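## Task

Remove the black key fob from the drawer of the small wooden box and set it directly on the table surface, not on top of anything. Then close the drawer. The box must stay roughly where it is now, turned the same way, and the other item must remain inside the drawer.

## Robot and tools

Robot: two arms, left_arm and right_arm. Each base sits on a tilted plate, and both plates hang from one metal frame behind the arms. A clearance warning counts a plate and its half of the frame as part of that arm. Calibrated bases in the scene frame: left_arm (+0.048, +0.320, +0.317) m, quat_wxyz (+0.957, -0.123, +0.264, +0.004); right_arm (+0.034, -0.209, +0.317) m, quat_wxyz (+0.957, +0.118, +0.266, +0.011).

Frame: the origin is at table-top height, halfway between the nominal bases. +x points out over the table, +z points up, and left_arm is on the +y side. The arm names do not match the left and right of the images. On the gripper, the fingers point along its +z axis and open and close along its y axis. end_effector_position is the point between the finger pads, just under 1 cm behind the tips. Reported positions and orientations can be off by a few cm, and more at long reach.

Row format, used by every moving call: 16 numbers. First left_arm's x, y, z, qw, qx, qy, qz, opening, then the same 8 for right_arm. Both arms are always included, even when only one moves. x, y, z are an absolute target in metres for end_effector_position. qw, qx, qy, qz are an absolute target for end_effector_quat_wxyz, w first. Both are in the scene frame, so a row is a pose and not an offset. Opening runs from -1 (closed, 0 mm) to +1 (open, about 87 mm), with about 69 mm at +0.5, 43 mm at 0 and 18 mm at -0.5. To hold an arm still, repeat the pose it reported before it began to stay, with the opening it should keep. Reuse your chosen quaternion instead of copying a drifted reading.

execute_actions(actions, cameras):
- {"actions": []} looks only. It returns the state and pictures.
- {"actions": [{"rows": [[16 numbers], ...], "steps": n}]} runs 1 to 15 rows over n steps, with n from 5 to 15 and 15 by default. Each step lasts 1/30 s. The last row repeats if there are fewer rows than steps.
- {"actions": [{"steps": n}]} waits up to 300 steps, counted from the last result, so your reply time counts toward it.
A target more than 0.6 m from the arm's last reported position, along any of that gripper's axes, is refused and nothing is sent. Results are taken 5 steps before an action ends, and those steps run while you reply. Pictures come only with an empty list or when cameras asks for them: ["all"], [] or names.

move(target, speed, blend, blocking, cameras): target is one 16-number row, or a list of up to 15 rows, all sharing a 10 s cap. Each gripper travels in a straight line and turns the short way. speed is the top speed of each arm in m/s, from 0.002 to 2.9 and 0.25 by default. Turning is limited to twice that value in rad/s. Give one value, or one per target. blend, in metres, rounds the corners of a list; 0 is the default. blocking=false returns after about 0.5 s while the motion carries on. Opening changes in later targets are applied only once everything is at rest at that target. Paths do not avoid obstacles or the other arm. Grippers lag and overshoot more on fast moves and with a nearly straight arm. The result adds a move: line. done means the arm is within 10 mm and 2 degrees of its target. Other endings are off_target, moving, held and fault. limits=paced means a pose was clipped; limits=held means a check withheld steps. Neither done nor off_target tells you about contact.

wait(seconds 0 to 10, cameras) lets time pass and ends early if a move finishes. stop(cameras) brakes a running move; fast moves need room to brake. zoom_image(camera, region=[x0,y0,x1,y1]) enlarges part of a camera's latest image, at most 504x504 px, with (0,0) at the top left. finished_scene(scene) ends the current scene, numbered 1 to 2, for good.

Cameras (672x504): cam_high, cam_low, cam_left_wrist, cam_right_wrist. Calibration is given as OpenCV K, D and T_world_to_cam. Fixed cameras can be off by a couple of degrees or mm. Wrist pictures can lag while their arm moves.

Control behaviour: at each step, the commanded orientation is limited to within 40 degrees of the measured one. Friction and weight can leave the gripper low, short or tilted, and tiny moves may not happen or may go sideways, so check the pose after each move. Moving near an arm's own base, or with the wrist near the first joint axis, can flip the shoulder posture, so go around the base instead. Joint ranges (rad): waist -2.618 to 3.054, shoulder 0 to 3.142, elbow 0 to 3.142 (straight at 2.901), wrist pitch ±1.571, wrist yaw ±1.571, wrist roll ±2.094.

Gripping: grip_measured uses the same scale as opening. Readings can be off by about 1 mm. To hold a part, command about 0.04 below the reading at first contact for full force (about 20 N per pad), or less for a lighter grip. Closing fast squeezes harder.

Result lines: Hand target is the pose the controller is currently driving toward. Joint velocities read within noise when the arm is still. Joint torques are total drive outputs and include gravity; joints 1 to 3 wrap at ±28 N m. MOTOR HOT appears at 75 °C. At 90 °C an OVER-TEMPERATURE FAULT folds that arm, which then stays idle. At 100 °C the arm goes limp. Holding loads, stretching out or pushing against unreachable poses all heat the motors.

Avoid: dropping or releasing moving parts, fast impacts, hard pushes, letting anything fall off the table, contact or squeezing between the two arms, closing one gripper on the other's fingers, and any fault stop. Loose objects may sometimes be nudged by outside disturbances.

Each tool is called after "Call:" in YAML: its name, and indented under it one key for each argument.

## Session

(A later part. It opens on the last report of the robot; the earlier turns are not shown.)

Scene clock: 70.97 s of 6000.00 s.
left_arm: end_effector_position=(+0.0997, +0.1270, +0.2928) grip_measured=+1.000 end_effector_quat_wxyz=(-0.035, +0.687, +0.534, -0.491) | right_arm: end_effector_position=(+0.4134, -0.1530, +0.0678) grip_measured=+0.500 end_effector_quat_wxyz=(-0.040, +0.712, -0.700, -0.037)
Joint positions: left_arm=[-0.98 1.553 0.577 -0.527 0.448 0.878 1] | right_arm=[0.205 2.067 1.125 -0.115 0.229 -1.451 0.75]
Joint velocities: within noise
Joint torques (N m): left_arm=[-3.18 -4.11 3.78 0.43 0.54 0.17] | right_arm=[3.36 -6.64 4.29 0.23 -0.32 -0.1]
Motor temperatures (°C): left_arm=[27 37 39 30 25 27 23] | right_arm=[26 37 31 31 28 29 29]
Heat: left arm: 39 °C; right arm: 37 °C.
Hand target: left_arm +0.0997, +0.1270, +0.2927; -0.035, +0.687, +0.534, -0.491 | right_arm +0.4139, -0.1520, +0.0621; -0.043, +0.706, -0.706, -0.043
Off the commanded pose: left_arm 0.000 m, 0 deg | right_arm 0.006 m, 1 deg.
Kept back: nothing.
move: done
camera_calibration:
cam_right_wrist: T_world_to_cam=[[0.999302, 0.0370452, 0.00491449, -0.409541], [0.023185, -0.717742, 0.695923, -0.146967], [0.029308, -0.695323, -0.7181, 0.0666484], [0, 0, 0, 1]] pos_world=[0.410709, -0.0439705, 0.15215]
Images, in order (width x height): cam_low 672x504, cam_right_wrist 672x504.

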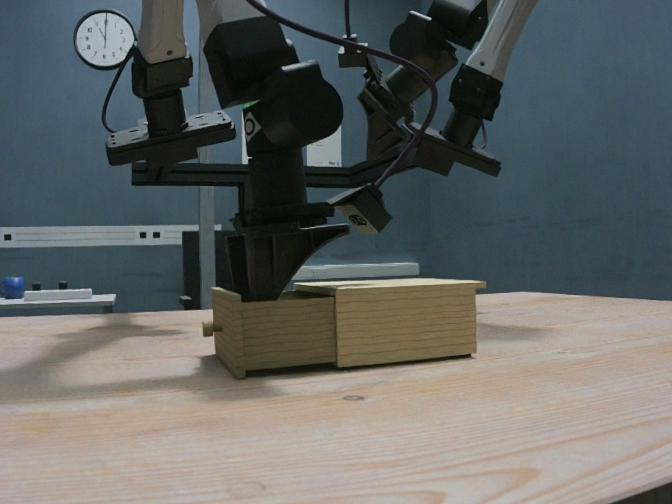

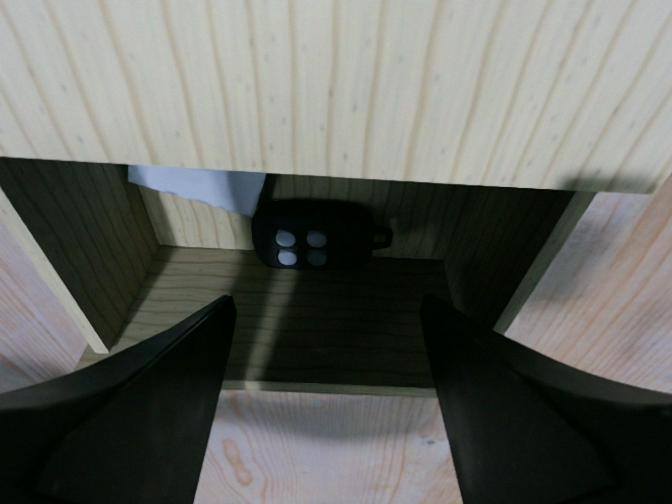

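Call:
move:
  target: [0.0997, 0.1270, 0.2928, -0.035, 0.687, 0.534, -0.491, 1.0, 0.4095, -0.152, 0.021, 0.04317, -0.70579, 0.70579, 0.04317, 0.5]
  speed: 0.1
  cameras: ["cam_low", "cam_right_wrist"]

Scene clock: 72.40 s of 6000.00 s.
left_arm: end_effector_position=(+0.0997, +0.1270, +0.2928) grip_measured=+1.000 end_effector_quat_wxyz=(-0.035, +0.687, +0.534, -0.491) | right_arm: end_effector_position=(+0.4085, -0.1516, +0.0285) grip_measured=+0.500 end_effector_quat_wxyz=(-0.039, +0.706, -0.706, -0.040)
Joint positions: left_arm=[-0.98 1.553 0.577 -0.527 0.448 0.878 1] | right_arm=[0.175 2.2 1.172 -0.028 0.212 -1.46 0.75]
Joint velocities: within noise
Joint torques (N m): left_arm=[-3.22 -4.11 3.75 0.43 0.53 0.17] | right_arm=[3.12 -6.52 3.51 0.31 -0.33 -0.27]
Motor temperatures (°C): left_arm=[27 37 39 30 25 27 23] | right_arm=[26 37 31 31 28 29 29]
Heat: left arm: 39 °C; right arm: 37 °C.
Hand target: left_arm +0.0997, +0.1270, +0.2927; -0.035, +0.687, +0.534, -0.491 | right_arm +0.4095, -0.1521, +0.0213; -0.043, +0.706, -0.706, -0.043
Off the commanded pose: left_arm 0.000 m, 0 deg | right_arm 0.008 m, 1 deg.
Kept back: nothing.
move: done
camera_calibration:
cam_right_wrist: T_world_to_cam=[[0.999761, 0.0218218, -0.00107143, -0.406887], [0.0164448, -0.719317, 0.694488, -0.115899], [0.0143843, -0.69434, -0.719504, 0.04586], [0, 0, 0, 1]] pos_world=[0.408036, -0.0426467, 0.113051]
Images, in order (width x height): cam_low 672x504, cam_right_wrist 672x504.

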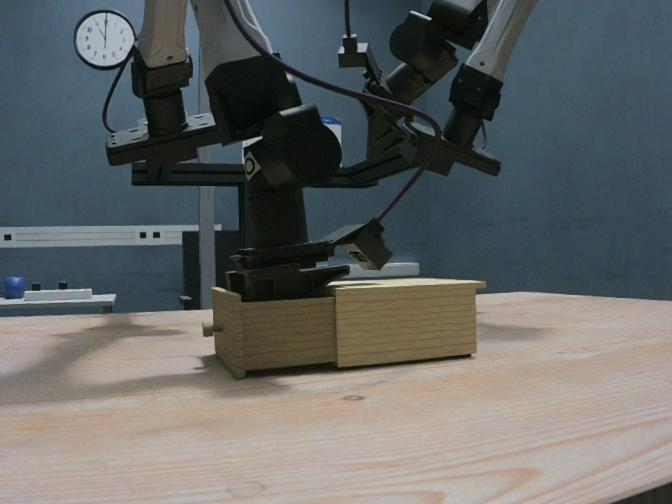

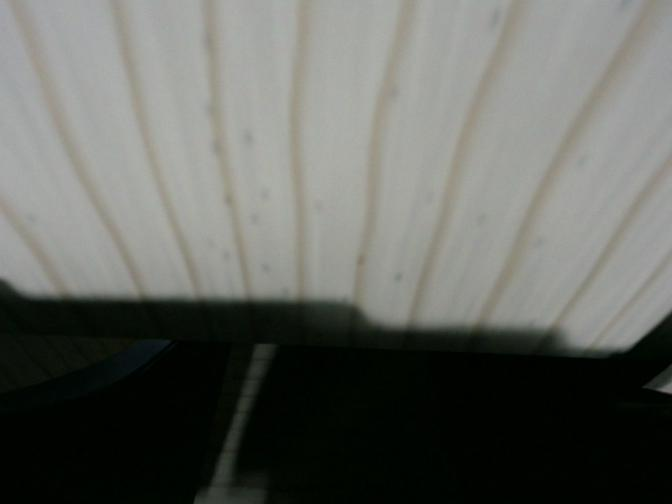

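Call:
move:
  target: [0.0997, 0.1270, 0.2928, -0.035, 0.687, 0.534, -0.491, 1.0, 0.4095, -0.152, 0.021, 0.04317, -0.70579, 0.70579, 0.04317, 0.2]
  speed: 0.1
  cameras: ["cam_low", "cam_right_wrist"]

Scene clock: 73.33 s of 6000.00 s.
left_arm: end_effector_position=(+0.0997, +0.1270, +0.2928) grip_measured=+1.000 end_effector_quat_wxyz=(-0.035, +0.687, +0.534, -0.491) | right_arm: end_effector_position=(+0.4090, -0.1514, +0.0285) grip_measured=+0.290 end_effector_quat_wxyz=(-0.040, +0.706, -0.706, -0.040)
Joint positions: left_arm=[-0.98 1.553 0.577 -0.527 0.448 0.878 1] | right_arm=[0.175 2.2 1.172 -0.026 0.211 -1.461 0.645]
Joint velocities: within noise
Joint torques (N m): left_arm=[-3.18 -4.1 3.78 0.43 0.54 0.18] | right_arm=[3.19 -6.46 3.51 0.3 -0.31 -0.28]
Motor temperatures (°C): left_arm=[27 37 39 30 25 27 23] | right_arm=[26 37 31 31 28 29 29]
Heat: left arm: 39 °C; right arm: 37 °C.
Hand target: left_arm +0.0997, +0.1270, +0.2927; -0.035, +0.687, +0.534, -0.491 | right_arm +0.4095, -0.1521, +0.0212; -0.043, +0.706, -0.706, -0.043
Off the commanded pose: left_arm 0.000 m, 0 deg | right_arm 0.008 m, 1 deg.
Kept back: nothing.
move: done
camera_calibration:
cam_right_wrist: T_world_to_cam=[[0.999758, 0.0219959, 0.000720997, -0.407387], [0.0153397, -0.719964, 0.693842, -0.115399], [0.0157807, -0.693663, -0.720127, 0.0455227], [0, 0, 0, 1]] pos_world=[0.40834, -0.0425451, 0.113145]
Images, in order (width x height): cam_low 672x504, cam_right_wrist 672x504.

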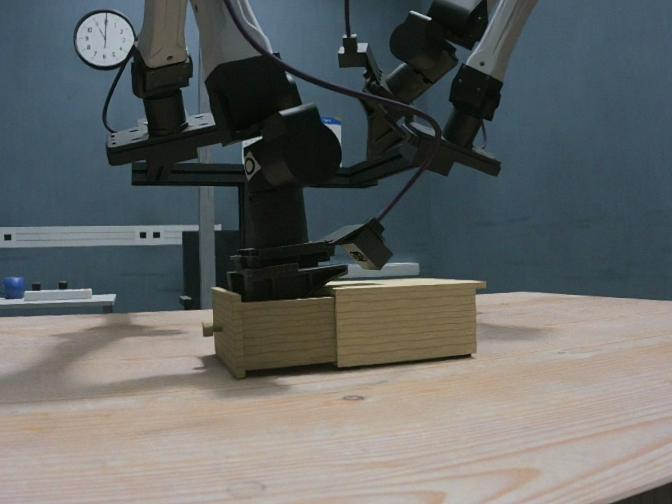

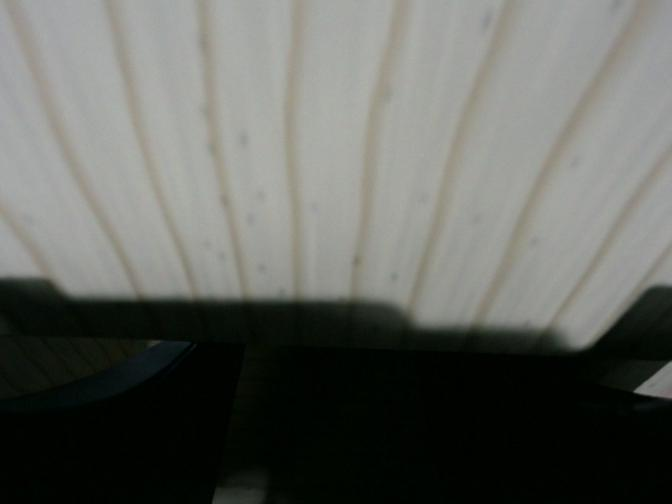

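Call:
move:
  target:
    - [0.0997, 0.1270, 0.2928, -0.035, 0.687, 0.534, -0.491, 1.0, 0.4095, -0.152, 0.110, 0.04317, -0.70579, 0.70579, 0.04317, 0.2]
    - [0.0997, 0.1270, 0.2928, -0.035, 0.687, 0.534, -0.491, 1.0, 0.412, -0.285, 0.110, 0.04317, -0.70579, 0.70579, 0.04317, 0.2]
    - [0.0997, 0.1270, 0.2928, -0.035, 0.687, 0.534, -0.491, 1.0, 0.412, -0.290, 0.045, 0.04317, -0.70579, 0.70579, 0.04317, 0.2]
  speed: [0.12, 0.22, 0.15]
  blend: [0.01, 0.02, 0]

Scene clock: 77.23 s of 6000.00 s.
left_arm: end_effector_position=(+0.0997, +0.1270, +0.2928) grip_measured=+1.000 end_effector_quat_wxyz=(-0.035, +0.687, +0.534, -0.491) | right_arm: end_effector_position=(+0.4079, -0.2892, +0.0492) grip_measured=+0.290 end_effector_quat_wxyz=(-0.035, +0.705, -0.707, -0.044)
Joint positions: left_arm=[-0.98 1.553 0.577 -0.527 0.448 0.878 1] | right_arm=[-0.167 2.011 1.099 -0.117 0.037 -1.752 0.645]
Joint velocities: within noise
Joint torques (N m): left_arm=[-3.23 -4.11 3.78 0.43 0.53 0.17] | right_arm=[1.17 -7.21 3.86 0.17 -0.26 -0.26]
Motor temperatures (°C): left_arm=[27 37 39 29 25 27 23] | right_arm=[26 38 31 31 28 29 29]
Heat: left arm: 39 °C; right arm: 38 °C.
Hand target: left_arm +0.0997, +0.1270, +0.2927; -0.035, +0.687, +0.534, -0.491 | right_arm +0.4119, -0.2900, +0.0452; -0.043, +0.706, -0.706, -0.043
Off the commanded pose: left_arm 0.000 m, 0 deg | right_arm 0.006 m, 1 deg.
Kept back: nothing.
move: done
camera_calibration:
cam_right_wrist: T_world_to_cam=[[0.999761, 0.0182549, -0.0120129, -0.403702], [0.0214833, -0.720338, 0.69329, -0.23149], [0.00400261, -0.693383, -0.720558, -0.0302255], [0, 0, 0, 1]] pos_world=[0.4087, -0.180339, 0.133861]

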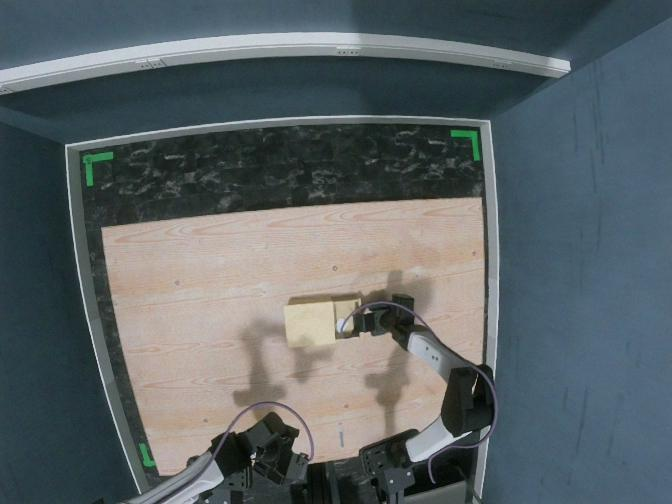

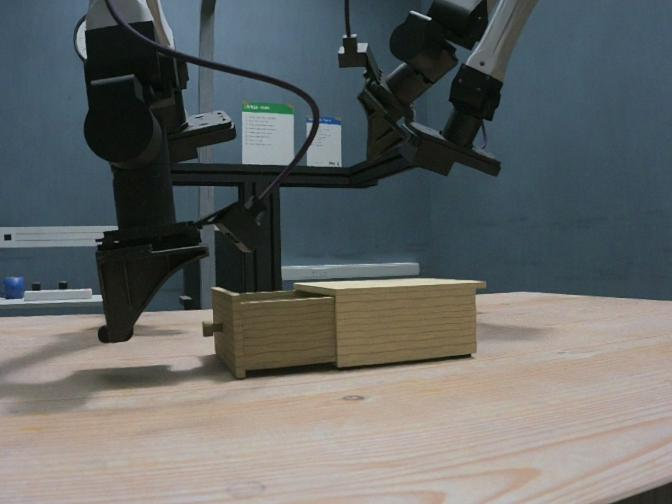

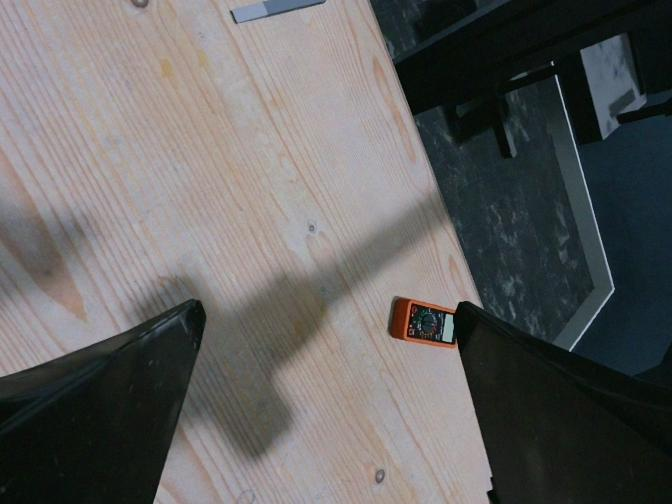

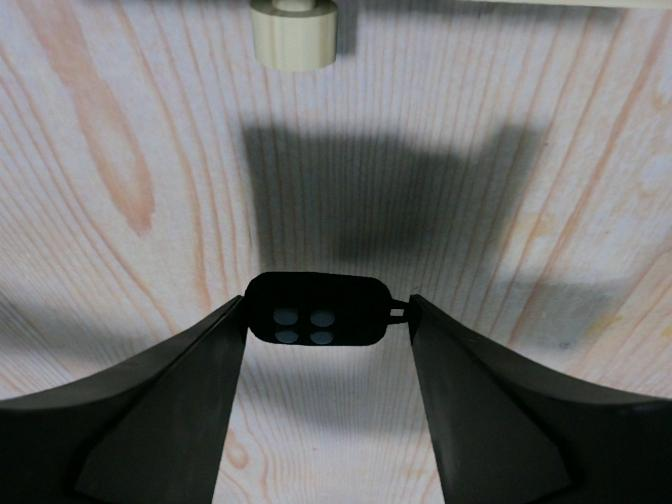

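Call:
move:
  target: [0.0997, 0.1270, 0.2928, -0.035, 0.687, 0.534, -0.491, 1.0, 0.412, -0.290, 0.006, 0.04317, -0.70579, 0.70579, 0.04317, 0.2]
  speed: 0.08
  cameras: ["cam_low", "cam_right_wrist"]

Call:
zoom_image:
  camera: "cam_low"
  region: [60, 240, 220, 400]

Scene clock: 78.37 s of 6000.00 s.
left_arm: end_effector_position=(+0.0997, +0.1270, +0.2928) grip_measured=+1.000 end_effector_quat_wxyz=(-0.035, +0.687, +0.534, -0.491) | right_arm: end_effector_position=(+0.4063, -0.2883, +0.0153) grip_measured=+0.290 end_effector_quat_wxyz=(-0.032, +0.705, -0.707, -0.048)
Joint positions: left_arm=[-0.98 1.553 0.577 -0.527 0.448 0.878 1] | right_arm=[-0.178 2.136 1.162 -0.065 0.032 -1.761 0.645]
Joint velocities: within noise
Joint torques (N m): left_arm=[-3.22 -4.05 3.82 0.43 0.53 0.17] | right_arm=[1.05 -6.09 4.07 0.32 -0.33 -0.32]
Motor temperatures (°C): left_arm=[27 37 39 29 25 27 23] | right_arm=[26 37 31 30 28 29 29]
Heat: left arm: 39 °C; right arm: 37 °C.
Hand target: left_arm +0.0997, +0.1270, +0.2927; -0.035, +0.687, +0.534, -0.491 | right_arm +0.4118, -0.2900, +0.0066; -0.043, +0.706, -0.706, -0.043
Off the commanded pose: left_arm 0.000 m, 0 deg | right_arm 0.011 m, 1 deg.
Kept back: nothing.
move: off_target (right_arm)
camera_calibration:
cam_right_wrist: T_world_to_cam=[[0.999572, 0.0197108, -0.0216369, -0.401904], [0.0292025, -0.721381, 0.691923, -0.210804], [-0.00197008, -0.692258, -0.721647, -0.0512667], [0, 0, 0, 1]] pos_world=[0.407787, -0.179638, 0.100168]
Images, in order (width x height): cam_low 672x504, cam_right_wrist 672x504.

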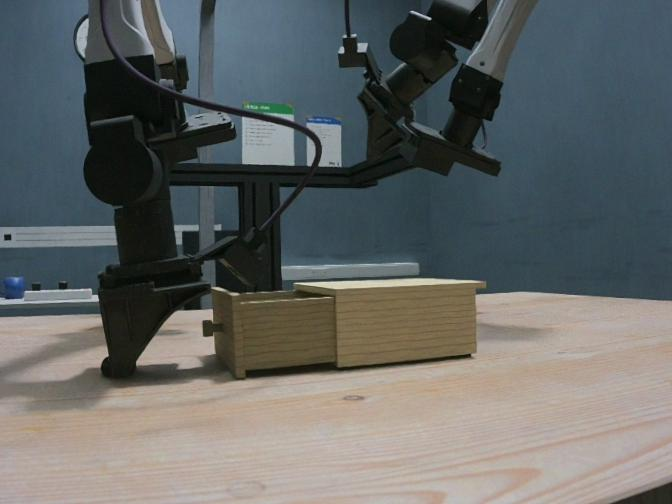

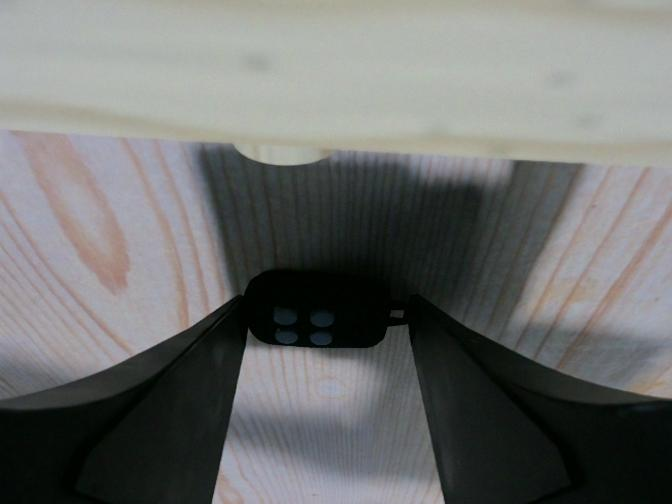

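Scaled by 3.150 from the camera's 672x504 image, which has a finer 960x720 frame.

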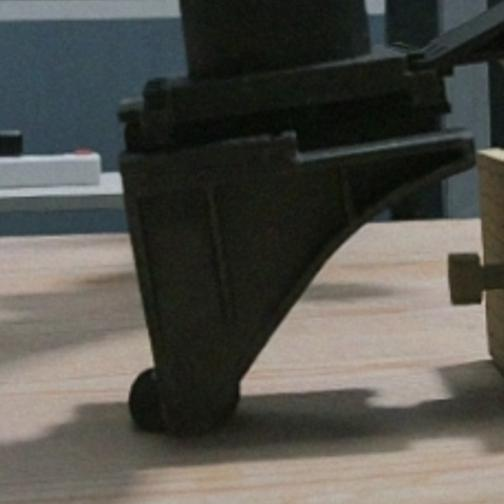

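Call:
move:
  target: [0.0997, 0.1270, 0.2928, -0.035, 0.687, 0.534, -0.491, 1.0, 0.412, -0.290, -0.006, 0.04317, -0.70579, 0.70579, 0.04317, 0.2]
  speed: 0.05
  cameras: ["cam_low", "cam_right_wrist"]

Call:
zoom_image:
  camera: "cam_low"
  region: [60, 240, 220, 400]

Scene clock: 79.33 s of 6000.00 s.
left_arm: end_effector_position=(+0.0997, +0.1270, +0.2928) grip_measured=+1.000 end_effector_quat_wxyz=(-0.035, +0.687, +0.534, -0.491) | right_arm: end_effector_position=(+0.4063, -0.2884, +0.0142) grip_measured=+0.290 end_effector_quat_wxyz=(-0.028, +0.705, -0.706, -0.053)
Joint positions: left_arm=[-0.98 1.553 0.577 -0.527 0.448 0.878 1] | right_arm=[-0.178 2.144 1.179 -0.087 0.034 -1.761 0.645]
Joint velocities: within noise
Joint torques (N m): left_arm=[-3.21 -4.05 3.78 0.42 0.54 0.18] | right_arm=[0.57 -3.82 4.4 0.7 -0.37 -0.32]
Motor temperatures (°C): left_arm=[27 37 39 29 25 27 23] | right_arm=[26 37 31 30 28 29 29]
Heat: left arm: 39 °C; right arm: 37 °C.
Hand target: left_arm +0.0997, +0.1270, +0.2927; -0.035, +0.687, +0.534, -0.491 | right_arm +0.4110, -0.2900, -0.0040; -0.043, +0.706, -0.706, -0.043
Off the commanded pose: left_arm 0.000 m, 0 deg | right_arm 0.021 m, 2 deg.
Kept back: nothing.
move: off_target (right_arm)
camera_calibration:
cam_right_wrist: T_world_to_cam=[[0.999187, 0.0215299, -0.0340868, -0.400991], [0.0391237, -0.721958, 0.69083, -0.214197], [-0.00973571, -0.691602, -0.722213, -0.0487718], [0, 0, 0, 1]] pos_world=[0.40857, -0.179739, 0.0990819]
Images, in order (width x height): cam_low 672x504, cam_right_wrist 672x504.

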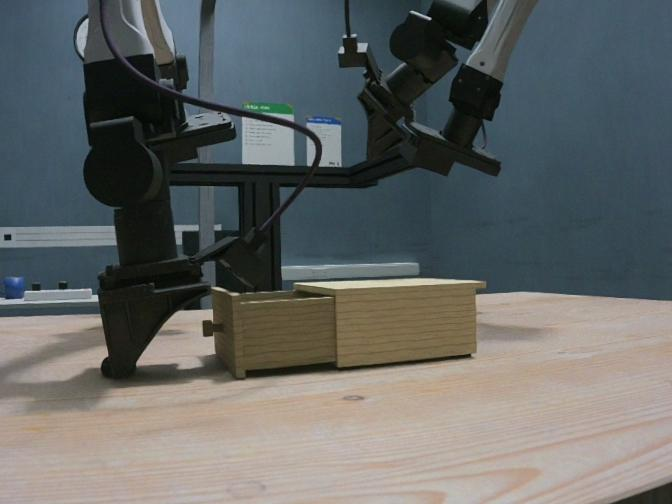

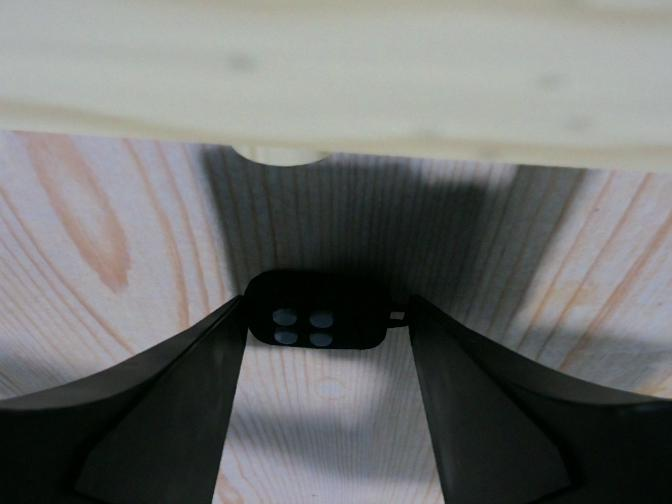

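Scaled by 3.150 from the camera's 672x504 image, which has a finer 960x720 frame.

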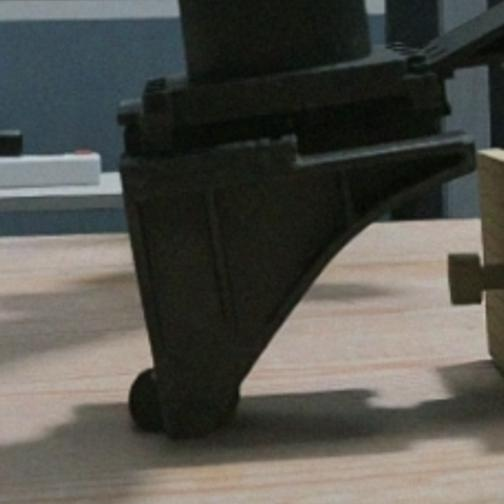

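Call:
move:
  target:
    - [0.0997,0.1270,0.2928,-0.035,0.687,0.534,-0.491,1.0,0.412,-0.290,0.008,0.04317,-0.70579,0.70579,0.04317,0.2]
    - [0.0997,0.1270,0.2928,-0.035,0.687,0.534,-0.491,1.0,0.412,-0.290,0.010,0.04317,-0.70579,0.70579,0.04317,0.5]
    - [0.0997,0.1270,0.2928,-0.035,0.687,0.534,-0.491,1.0,0.412,-0.290,0.115,0.04317,-0.70579,0.70579,0.04317,0.5]
  speed: [0.1,0.1,0.25]

Scene clock: 82.77 s of 6000.00 s.
left_arm: end_effector_position=(+0.0997, +0.1270, +0.2928) grip_measured=+1.000 end_effector_quat_wxyz=(-0.035, +0.687, +0.534, -0.491) | right_arm: end_effector_position=(+0.4097, -0.2924, +0.1066) grip_measured=+0.500 end_effector_quat_wxyz=(-0.038, +0.706, -0.705, -0.045)
Joint positions: left_arm=[-0.98 1.553 0.577 -0.527 0.448 0.878 1] | right_arm=[-0.154 1.806 1.044 -0.266 0.038 -1.745 0.75]
Joint velocities: within noise
Joint torques (N m): left_arm=[-3.18 -4.01 3.82 0.43 0.54 0.18] | right_arm=[2.67 -10.14 2.97 -0.03 -0.15 -0.1]
Motor temperatures (°C): left_arm=[27 37 39 29 25 27 23] | right_arm=[26 38 31 30 28 29 29]
Heat: left arm: 39 °C; right arm: 38 °C.
Hand target: left_arm +0.0997, +0.1270, +0.2927; -0.035, +0.687, +0.534, -0.491 | right_arm +0.4121, -0.2900, +0.1148; -0.043, +0.706, -0.706, -0.043
Off the commanded pose: left_arm 0.000 m, 0 deg | right_arm 0.009 m, 1 deg.
Kept back: nothing.
move: done
camera_calibration:
cam_right_wrist: T_world_to_cam=[[0.999712, 0.0224684, -0.00839088, -0.403858], [0.0220633, -0.724352, 0.689077, -0.274673], [0.00940449, -0.689064, -0.72464, 0.00834854], [0, 0, 0, 1]] pos_world=[0.409724, -0.184133, 0.191932]

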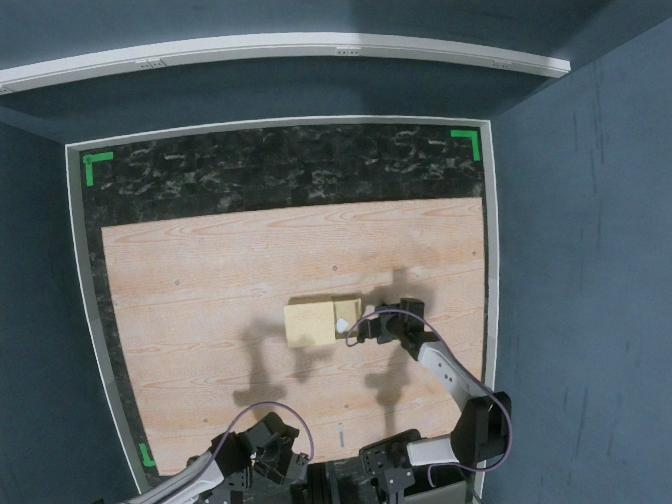

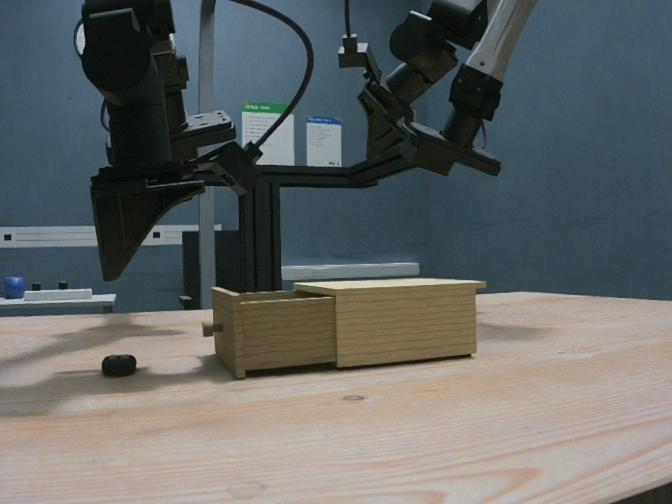

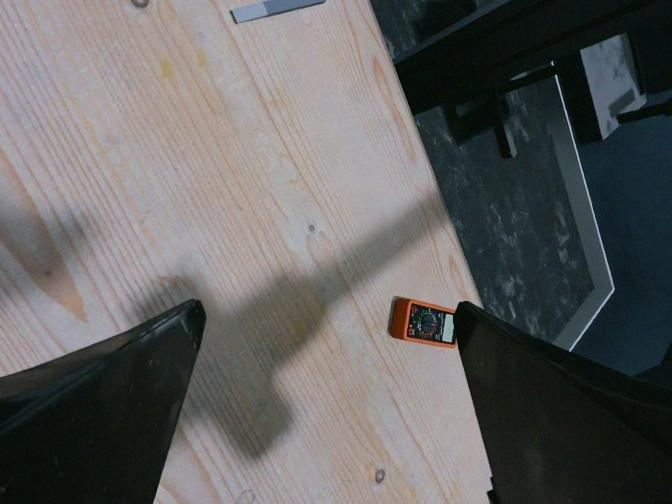

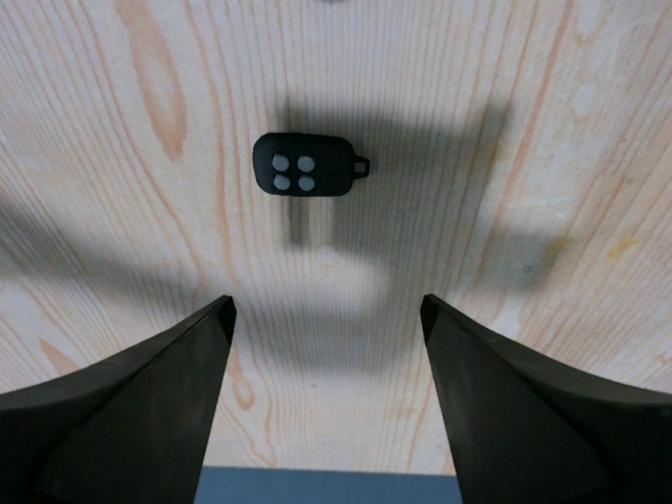

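Call:
move:
  target:
    - [0.0997,0.1270,0.2928,-0.035,0.687,0.534,-0.491,1.0,0.413,-0.245,0.095,0.17101,0.03015,0.96985,0.17101,-0.98]
    - [0.0997,0.1270,0.2928,-0.035,0.687,0.534,-0.491,1.0,0.413,-0.237,0.036,0.17101,0.03015,0.96985,0.17101,-0.98]
  speed: [0.7,0.25]

Scene clock: 86.70 s of 6000.00 s.
left_arm: end_effector_position=(+0.0997, +0.1270, +0.2928) grip_measured=+1.000 end_effector_quat_wxyz=(-0.035, +0.687, +0.534, -0.491) | right_arm: end_effector_position=(+0.4075, -0.2374, +0.0389) grip_measured=-0.973 end_effector_quat_wxyz=(+0.162, +0.029, +0.971, +0.171)
Joint positions: left_arm=[-0.98 1.553 0.577 -0.527 0.448 0.878 1] | right_arm=[-0.268 2.051 0.98 0.325 -0.323 -0.185 0.013]
Joint velocities: within noise
Joint torques (N m): left_arm=[-3.26 -4.07 3.77 0.42 0.53 0.18] | right_arm=[1.47 -7.13 3 0.87 -0.24 -0.08]
Motor temperatures (°C): left_arm=[27 37 39 29 25 27 23] | right_arm=[26 38 31 30 28 29 29]
Heat: left arm: 39 °C; right arm: 38 °C.
Hand target: left_arm +0.0997, +0.1270, +0.2927; -0.035, +0.687, +0.534, -0.491 | right_arm +0.4130, -0.2370, +0.0362; +0.171, +0.030, +0.970, +0.171
Off the commanded pose: left_arm 0.000 m, 0 deg | right_arm 0.006 m, 1 deg.
Kept back: nothing.
move: done
camera_calibration:
cam_right_wrist: T_world_to_cam=[[0.0201021, -0.941298, -0.336978, -0.220265], [-0.853732, -0.19157, 0.484193, 0.303314], [-0.520325, 0.277956, -0.807467, 0.44588], [0, 0, 0, 1]] pos_world=[0.495379, -0.273164, 0.138947]

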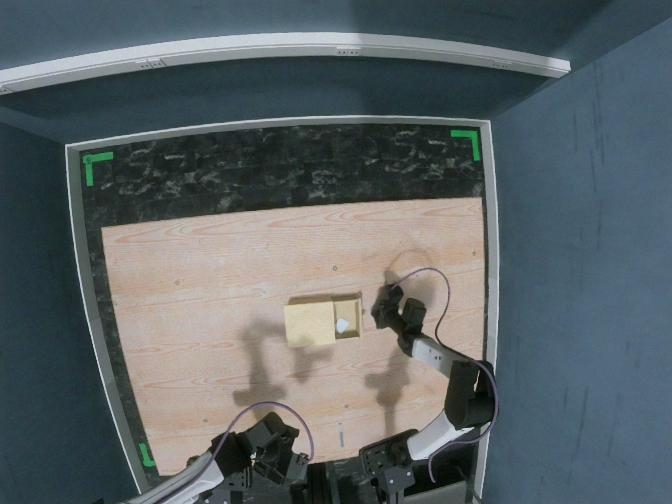

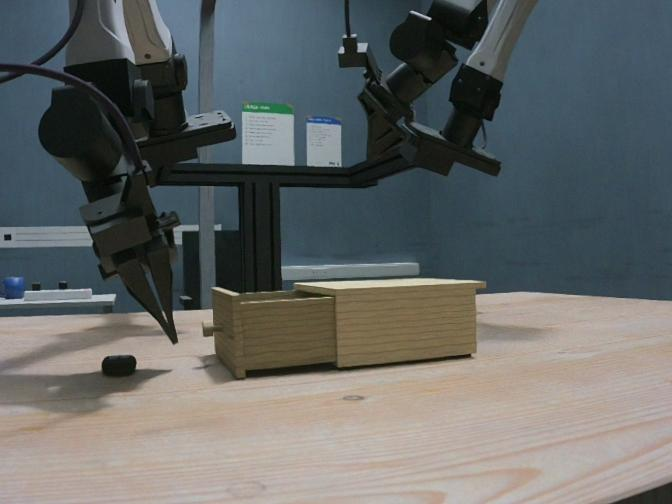

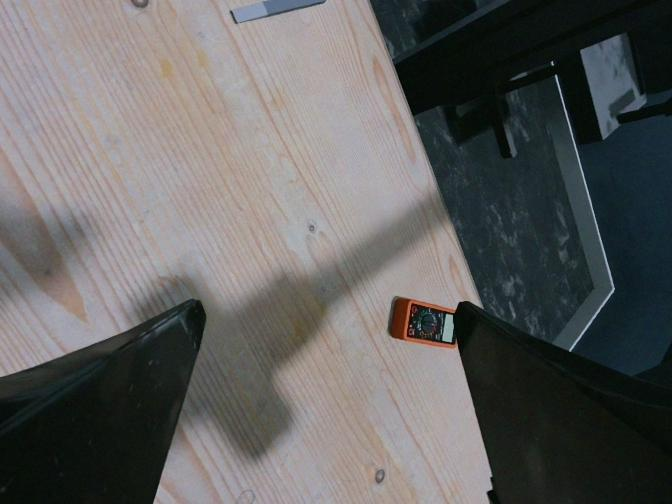

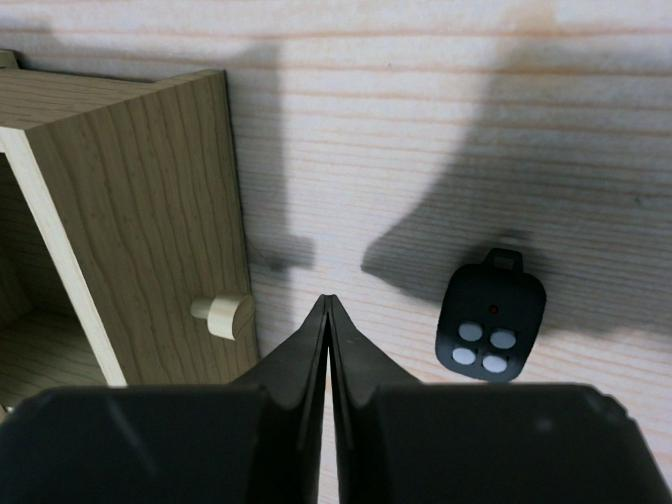

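Call:
move:
  target:
    - [0.0997,0.1270,0.2928,-0.035,0.687,0.534,-0.491,1.0,0.407,-0.218,0.036,0.17101,0.03015,0.96985,0.17101,-0.98]
    - [0.0997,0.1270,0.2928,-0.035,0.687,0.534,-0.491,1.0,0.406,-0.075,0.036,0.17101,0.03015,0.96985,0.17101,-0.98]
  speed: [0.08,0.09]
  blend: [0.015,0]

Scene clock: 89.53 s of 6000.00 s.
left_arm: end_effector_position=(+0.0997, +0.1270, +0.2928) grip_measured=+1.000 end_effector_quat_wxyz=(-0.035, +0.687, +0.534, -0.491) | right_arm: end_effector_position=(+0.4012, -0.0979, +0.0342) grip_measured=-0.973 end_effector_quat_wxyz=(+0.162, +0.030, +0.976, +0.139)
Joint positions: left_arm=[-0.98 1.553 0.577 -0.527 0.448 0.878 1] | right_arm=[0.134 2.167 0.943 0.521 0.045 0.075 0.013]
Joint velocities: within noise
Joint torques (N m): left_arm=[-3.23 -4.07 3.74 0.42 0.54 0.17] | right_arm=[6.74 -6.09 3.06 1.04 -0.6 0.11]
Motor temperatures (°C): left_arm=[27 37 39 29 25 27 23] | right_arm=[26 38 31 30 28 29 29]
Heat: left arm: 39 °C; right arm: 38 °C.
Hand target: left_arm +0.0997, +0.1270, +0.2927; -0.035, +0.687, +0.534, -0.491 | right_arm +0.4051, -0.0756, +0.0370; +0.170, +0.030, +0.970, +0.171
Off the commanded pose: left_arm 0.000 m, 0 deg | right_arm 0.023 m, 4 deg.
Kept back: nothing.
move: off_target (right_arm); blend cut to 0.01 m at target 1
camera_calibration:
cam_right_wrist: T_world_to_cam=[[0.00759196, -0.961081, -0.276161, -0.0894217], [-0.853738, -0.150021, 0.498623, 0.330494], [-0.520647, 0.231984, -0.821651, 0.396163], [0, 0, 0, 1]] pos_world=[0.489096, -0.128264, 0.136021]

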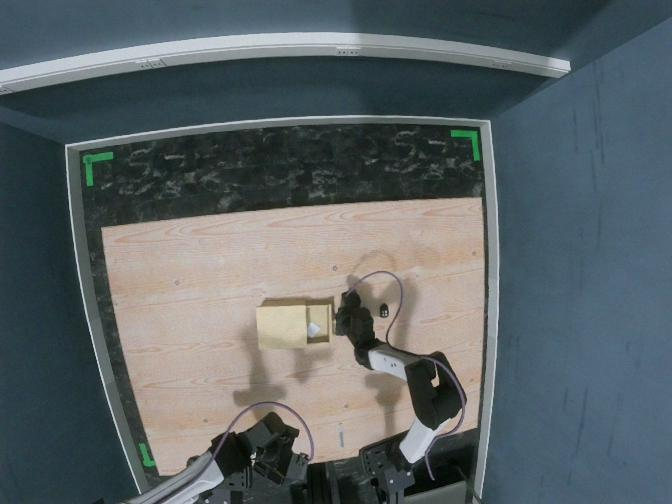

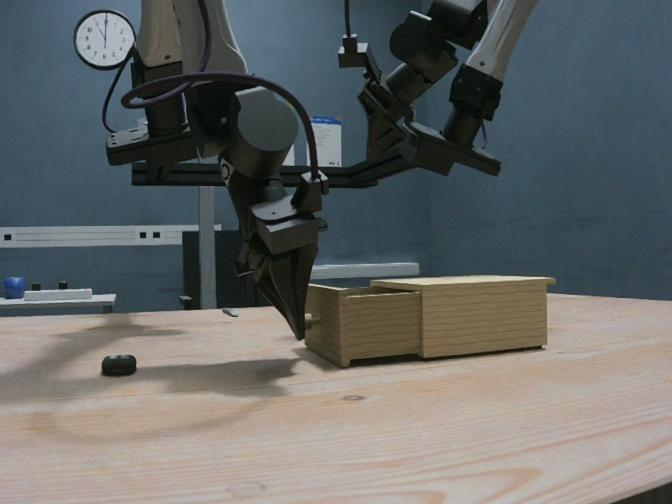

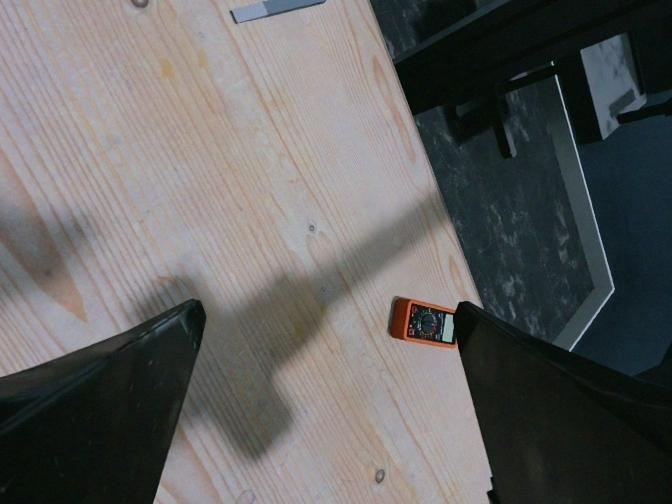

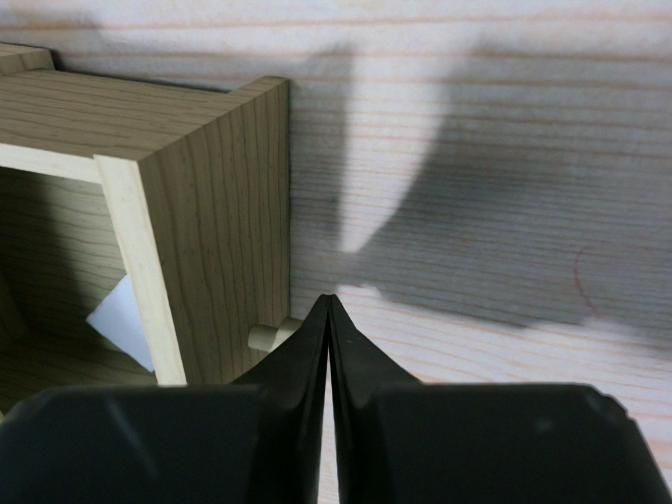

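Call:
move:
  target:
    - [0.40,0.245,0.14,0.16561,-0.05222,0.93923,-0.29614,-0.98,0.406,-0.078,0.036,0.17101,0.03015,0.96985,0.17101,-0.98]
    - [0.409,0.212,0.030,0.16561,-0.05222,0.93923,-0.29614,-0.98,0.406,-0.078,0.036,0.17101,0.03015,0.96985,0.17101,-0.98]
  speed: [0.5,0.25]
  blend: [0.03,0]

Scene clock: 96.27 s of 6000.00 s.
left_arm: end_effector_position=(+0.4074, +0.2129, +0.0340) grip_measured=-0.980 end_effector_quat_wxyz=(+0.162, -0.052, +0.938, -0.303) | right_arm: end_effector_position=(+0.4012, -0.0978, +0.0342) grip_measured=-0.973 end_effector_quat_wxyz=(+0.162, +0.031, +0.976, +0.139)
Joint positions: left_arm=[0.013 2.223 0.934 0.585 0.403 -0.053 0.01] | right_arm=[0.134 2.167 0.943 0.521 0.046 0.079 0.013]
Joint velocities: within noise
Joint torques (N m): left_arm=[-3.26 -7.94 1.52 1.37 0.16 0.15] | right_arm=[5.81 -6.35 2.95 1.05 -0.64 0.07]
Motor temperatures (°C): left_arm=[27 38 38 29 25 27 23] | right_arm=[26 37 31 31 28 29 29]
Heat: left arm: 38 °C; right arm: 37 °C.
Hand target: left_arm +0.4089, +0.2120, +0.0301; +0.165, -0.052, +0.939, -0.296 | right_arm +0.4053, -0.0784, +0.0368; +0.170, +0.030, +0.970, +0.171
Off the commanded pose: left_arm 0.004 m, 1 deg | right_arm 0.020 m, 4 deg.
Kept back: nothing.
move: off_target (right_arm)
camera_calibration:
cam_left_wrist: T_world_to_cam=[[-0.000352372, -0.817907, 0.575351, 0.152761], [-0.874245, 0.279576, 0.396904, 0.30786], [-0.485485, -0.502857, -0.715149, 0.470057], [0, 0, 0, 1]] pos_world=[0.497404, 0.275246, 0.126079]
cam_right_wrist: T_world_to_cam=[[0.0040746, -0.960984, -0.276575, -0.087935], [-0.853759, -0.147345, 0.499384, 0.330754], [-0.520652, 0.234094, -0.821049, 0.396346], [0, 0, 0, 1]] pos_world=[0.489101, -0.128551, 0.135925]

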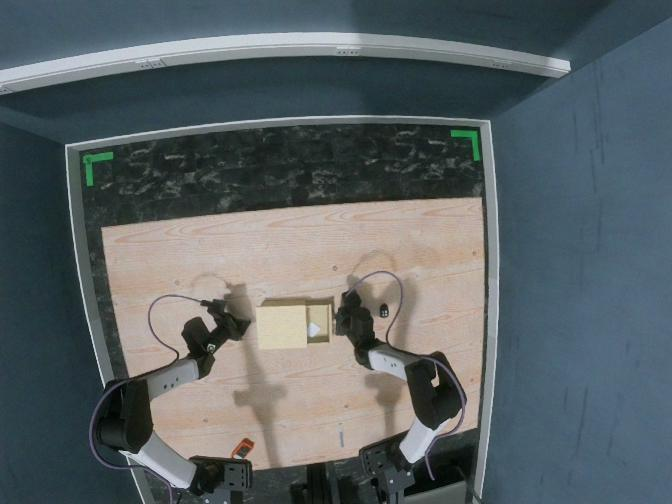

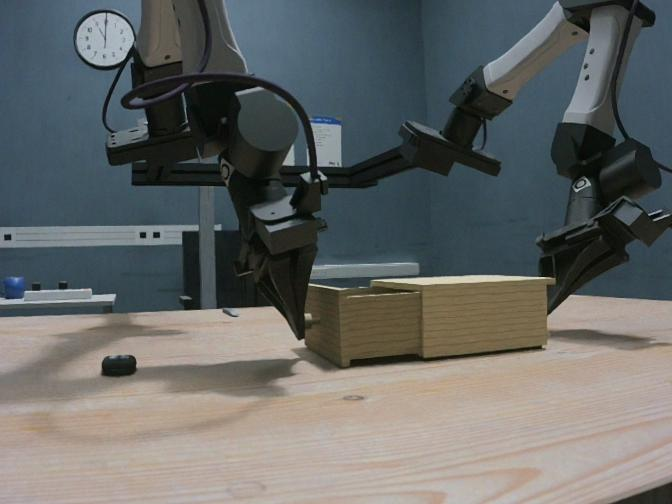

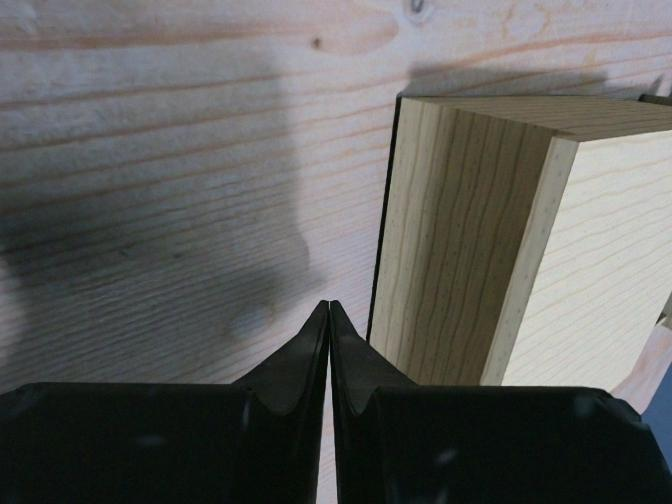

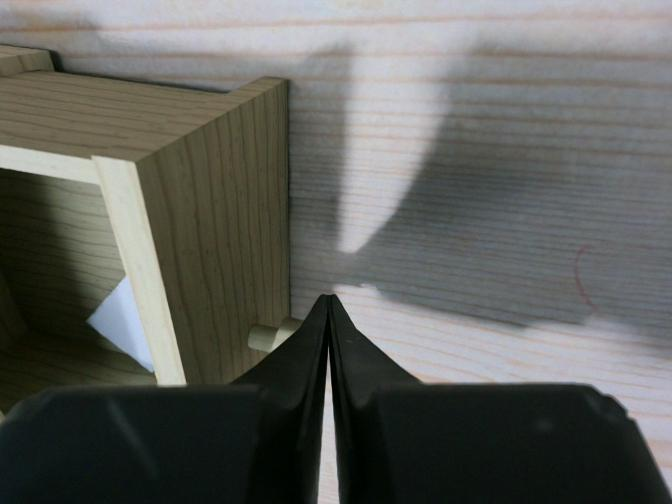

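Call:
move:
  target:
    - [0.407,0.185,0.030,0.16561,-0.05222,0.93923,-0.29614,-0.98,0.407,-0.074,0.036,0.17101,0.03015,0.96985,0.17101,-0.98]
    - [0.405,0.055,0.030,0.16561,-0.05222,0.93923,-0.29614,-0.98,0.407,-0.055,0.036,0.17101,0.03015,0.96985,0.17101,-0.98]
  speed: [0.09,0.09]
  blend: [0.012,0]

Scene clock: 98.53 s of 6000.00 s.
left_arm: end_effector_position=(+0.4208, +0.1034, +0.0188) grip_measured=-0.981 end_effector_quat_wxyz=(+0.188, -0.066, +0.953, -0.228) | right_arm: end_effector_position=(+0.4004, -0.0944, +0.0306) grip_measured=-0.974 end_effector_quat_wxyz=(+0.161, +0.037, +0.980, +0.114)
Joint positions: left_arm=[-0.322 2.403 1.083 0.692 -0.024 -0.256 0.009] | right_arm=[0.165 2.187 0.957 0.521 0.121 0.102 0.013]
Joint velocities: within noise
Joint torques (N m): left_arm=[-10.28 -7.16 2.76 1.42 1.1 -0.32] | right_arm=[8.62 -6.27 3.89 1 -0.91 0.18]
Motor temperatures (°C): left_arm=[27 38 38 29 25 27 23] | right_arm=[27 37 31 31 28 29 29]
Heat: left arm: 38 °C; right arm: 37 °C.
Hand target: left_arm +0.4029, +0.0587, +0.0323; +0.164, -0.052, +0.940, -0.294 | right_arm +0.4052, -0.0566, +0.0385; +0.169, +0.029, +0.970, +0.170
Off the commanded pose: left_arm 0.052 m, 9 deg | right_arm 0.040 m, 7 deg.
Kept back: nothing.
move: off_target (left_arm, right_arm)
camera_calibration:
cam_left_wrist: T_world_to_cam=[[0.0421698, -0.893373, 0.447333, 0.0642635], [-0.899208, 0.161217, 0.406735, 0.378657], [-0.435484, -0.419398, -0.79653, 0.382431], [0, 0, 0, 1]] pos_world=[0.504324, 0.156756, 0.121858]
cam_right_wrist: T_world_to_cam=[[-0.0153878, -0.973149, -0.22966, -0.0805109], [-0.853311, -0.10694, 0.510317, 0.335664], [-0.521175, 0.203824, -0.828754, 0.389774], [0, 0, 0, 1]] pos_world=[0.488328, -0.121899, 0.133242]

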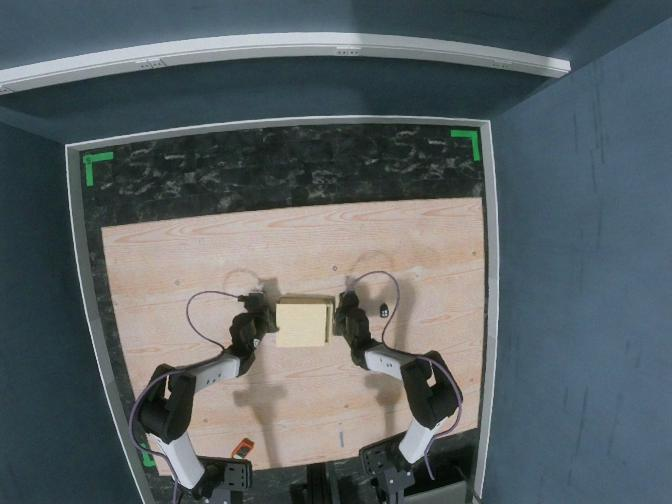

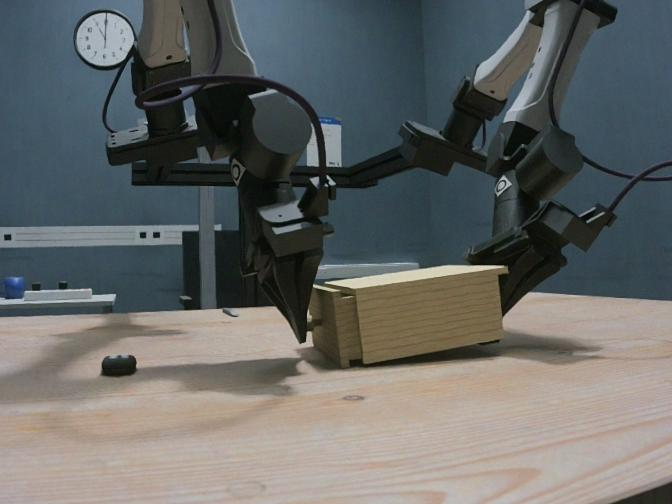

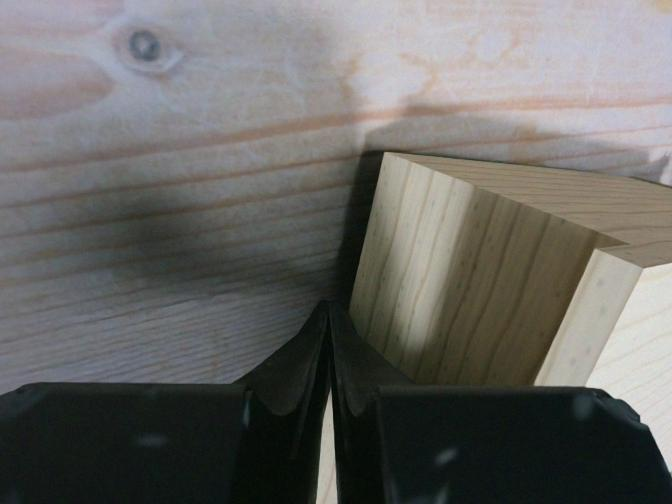

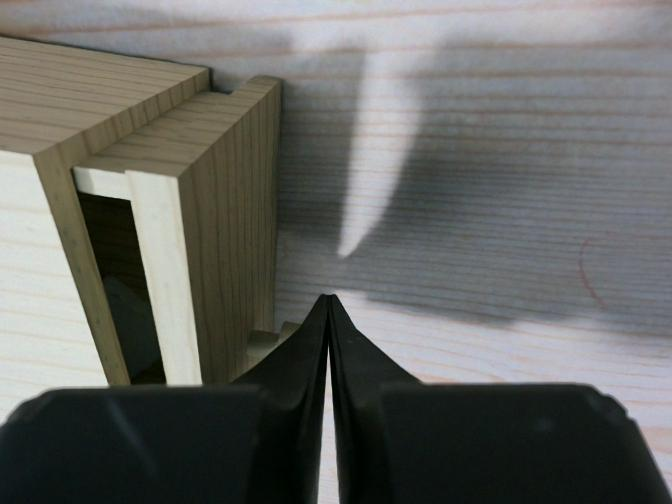

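Call:
zoom_image:
  camera: "cam_low"
  region: [270, 230, 570, 390]

Call:
zoom_image:
  camera: "cam_left_wrist"
  region: [200, 120, 672, 400]

Scaled by 1.680 from the camera's 672x504 image, which has a finer 960x720 frame.

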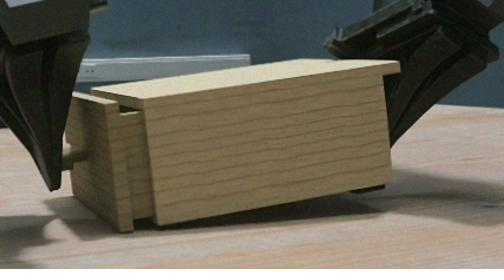

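Scaled by 1.068 from the camera's 672x504 image, which has a finer 960x720 frame.

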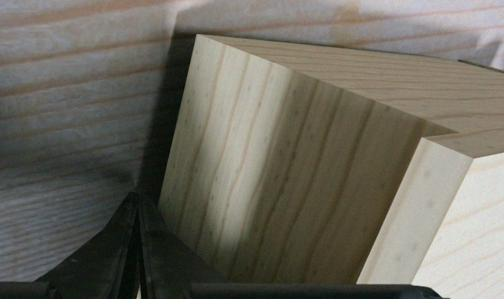

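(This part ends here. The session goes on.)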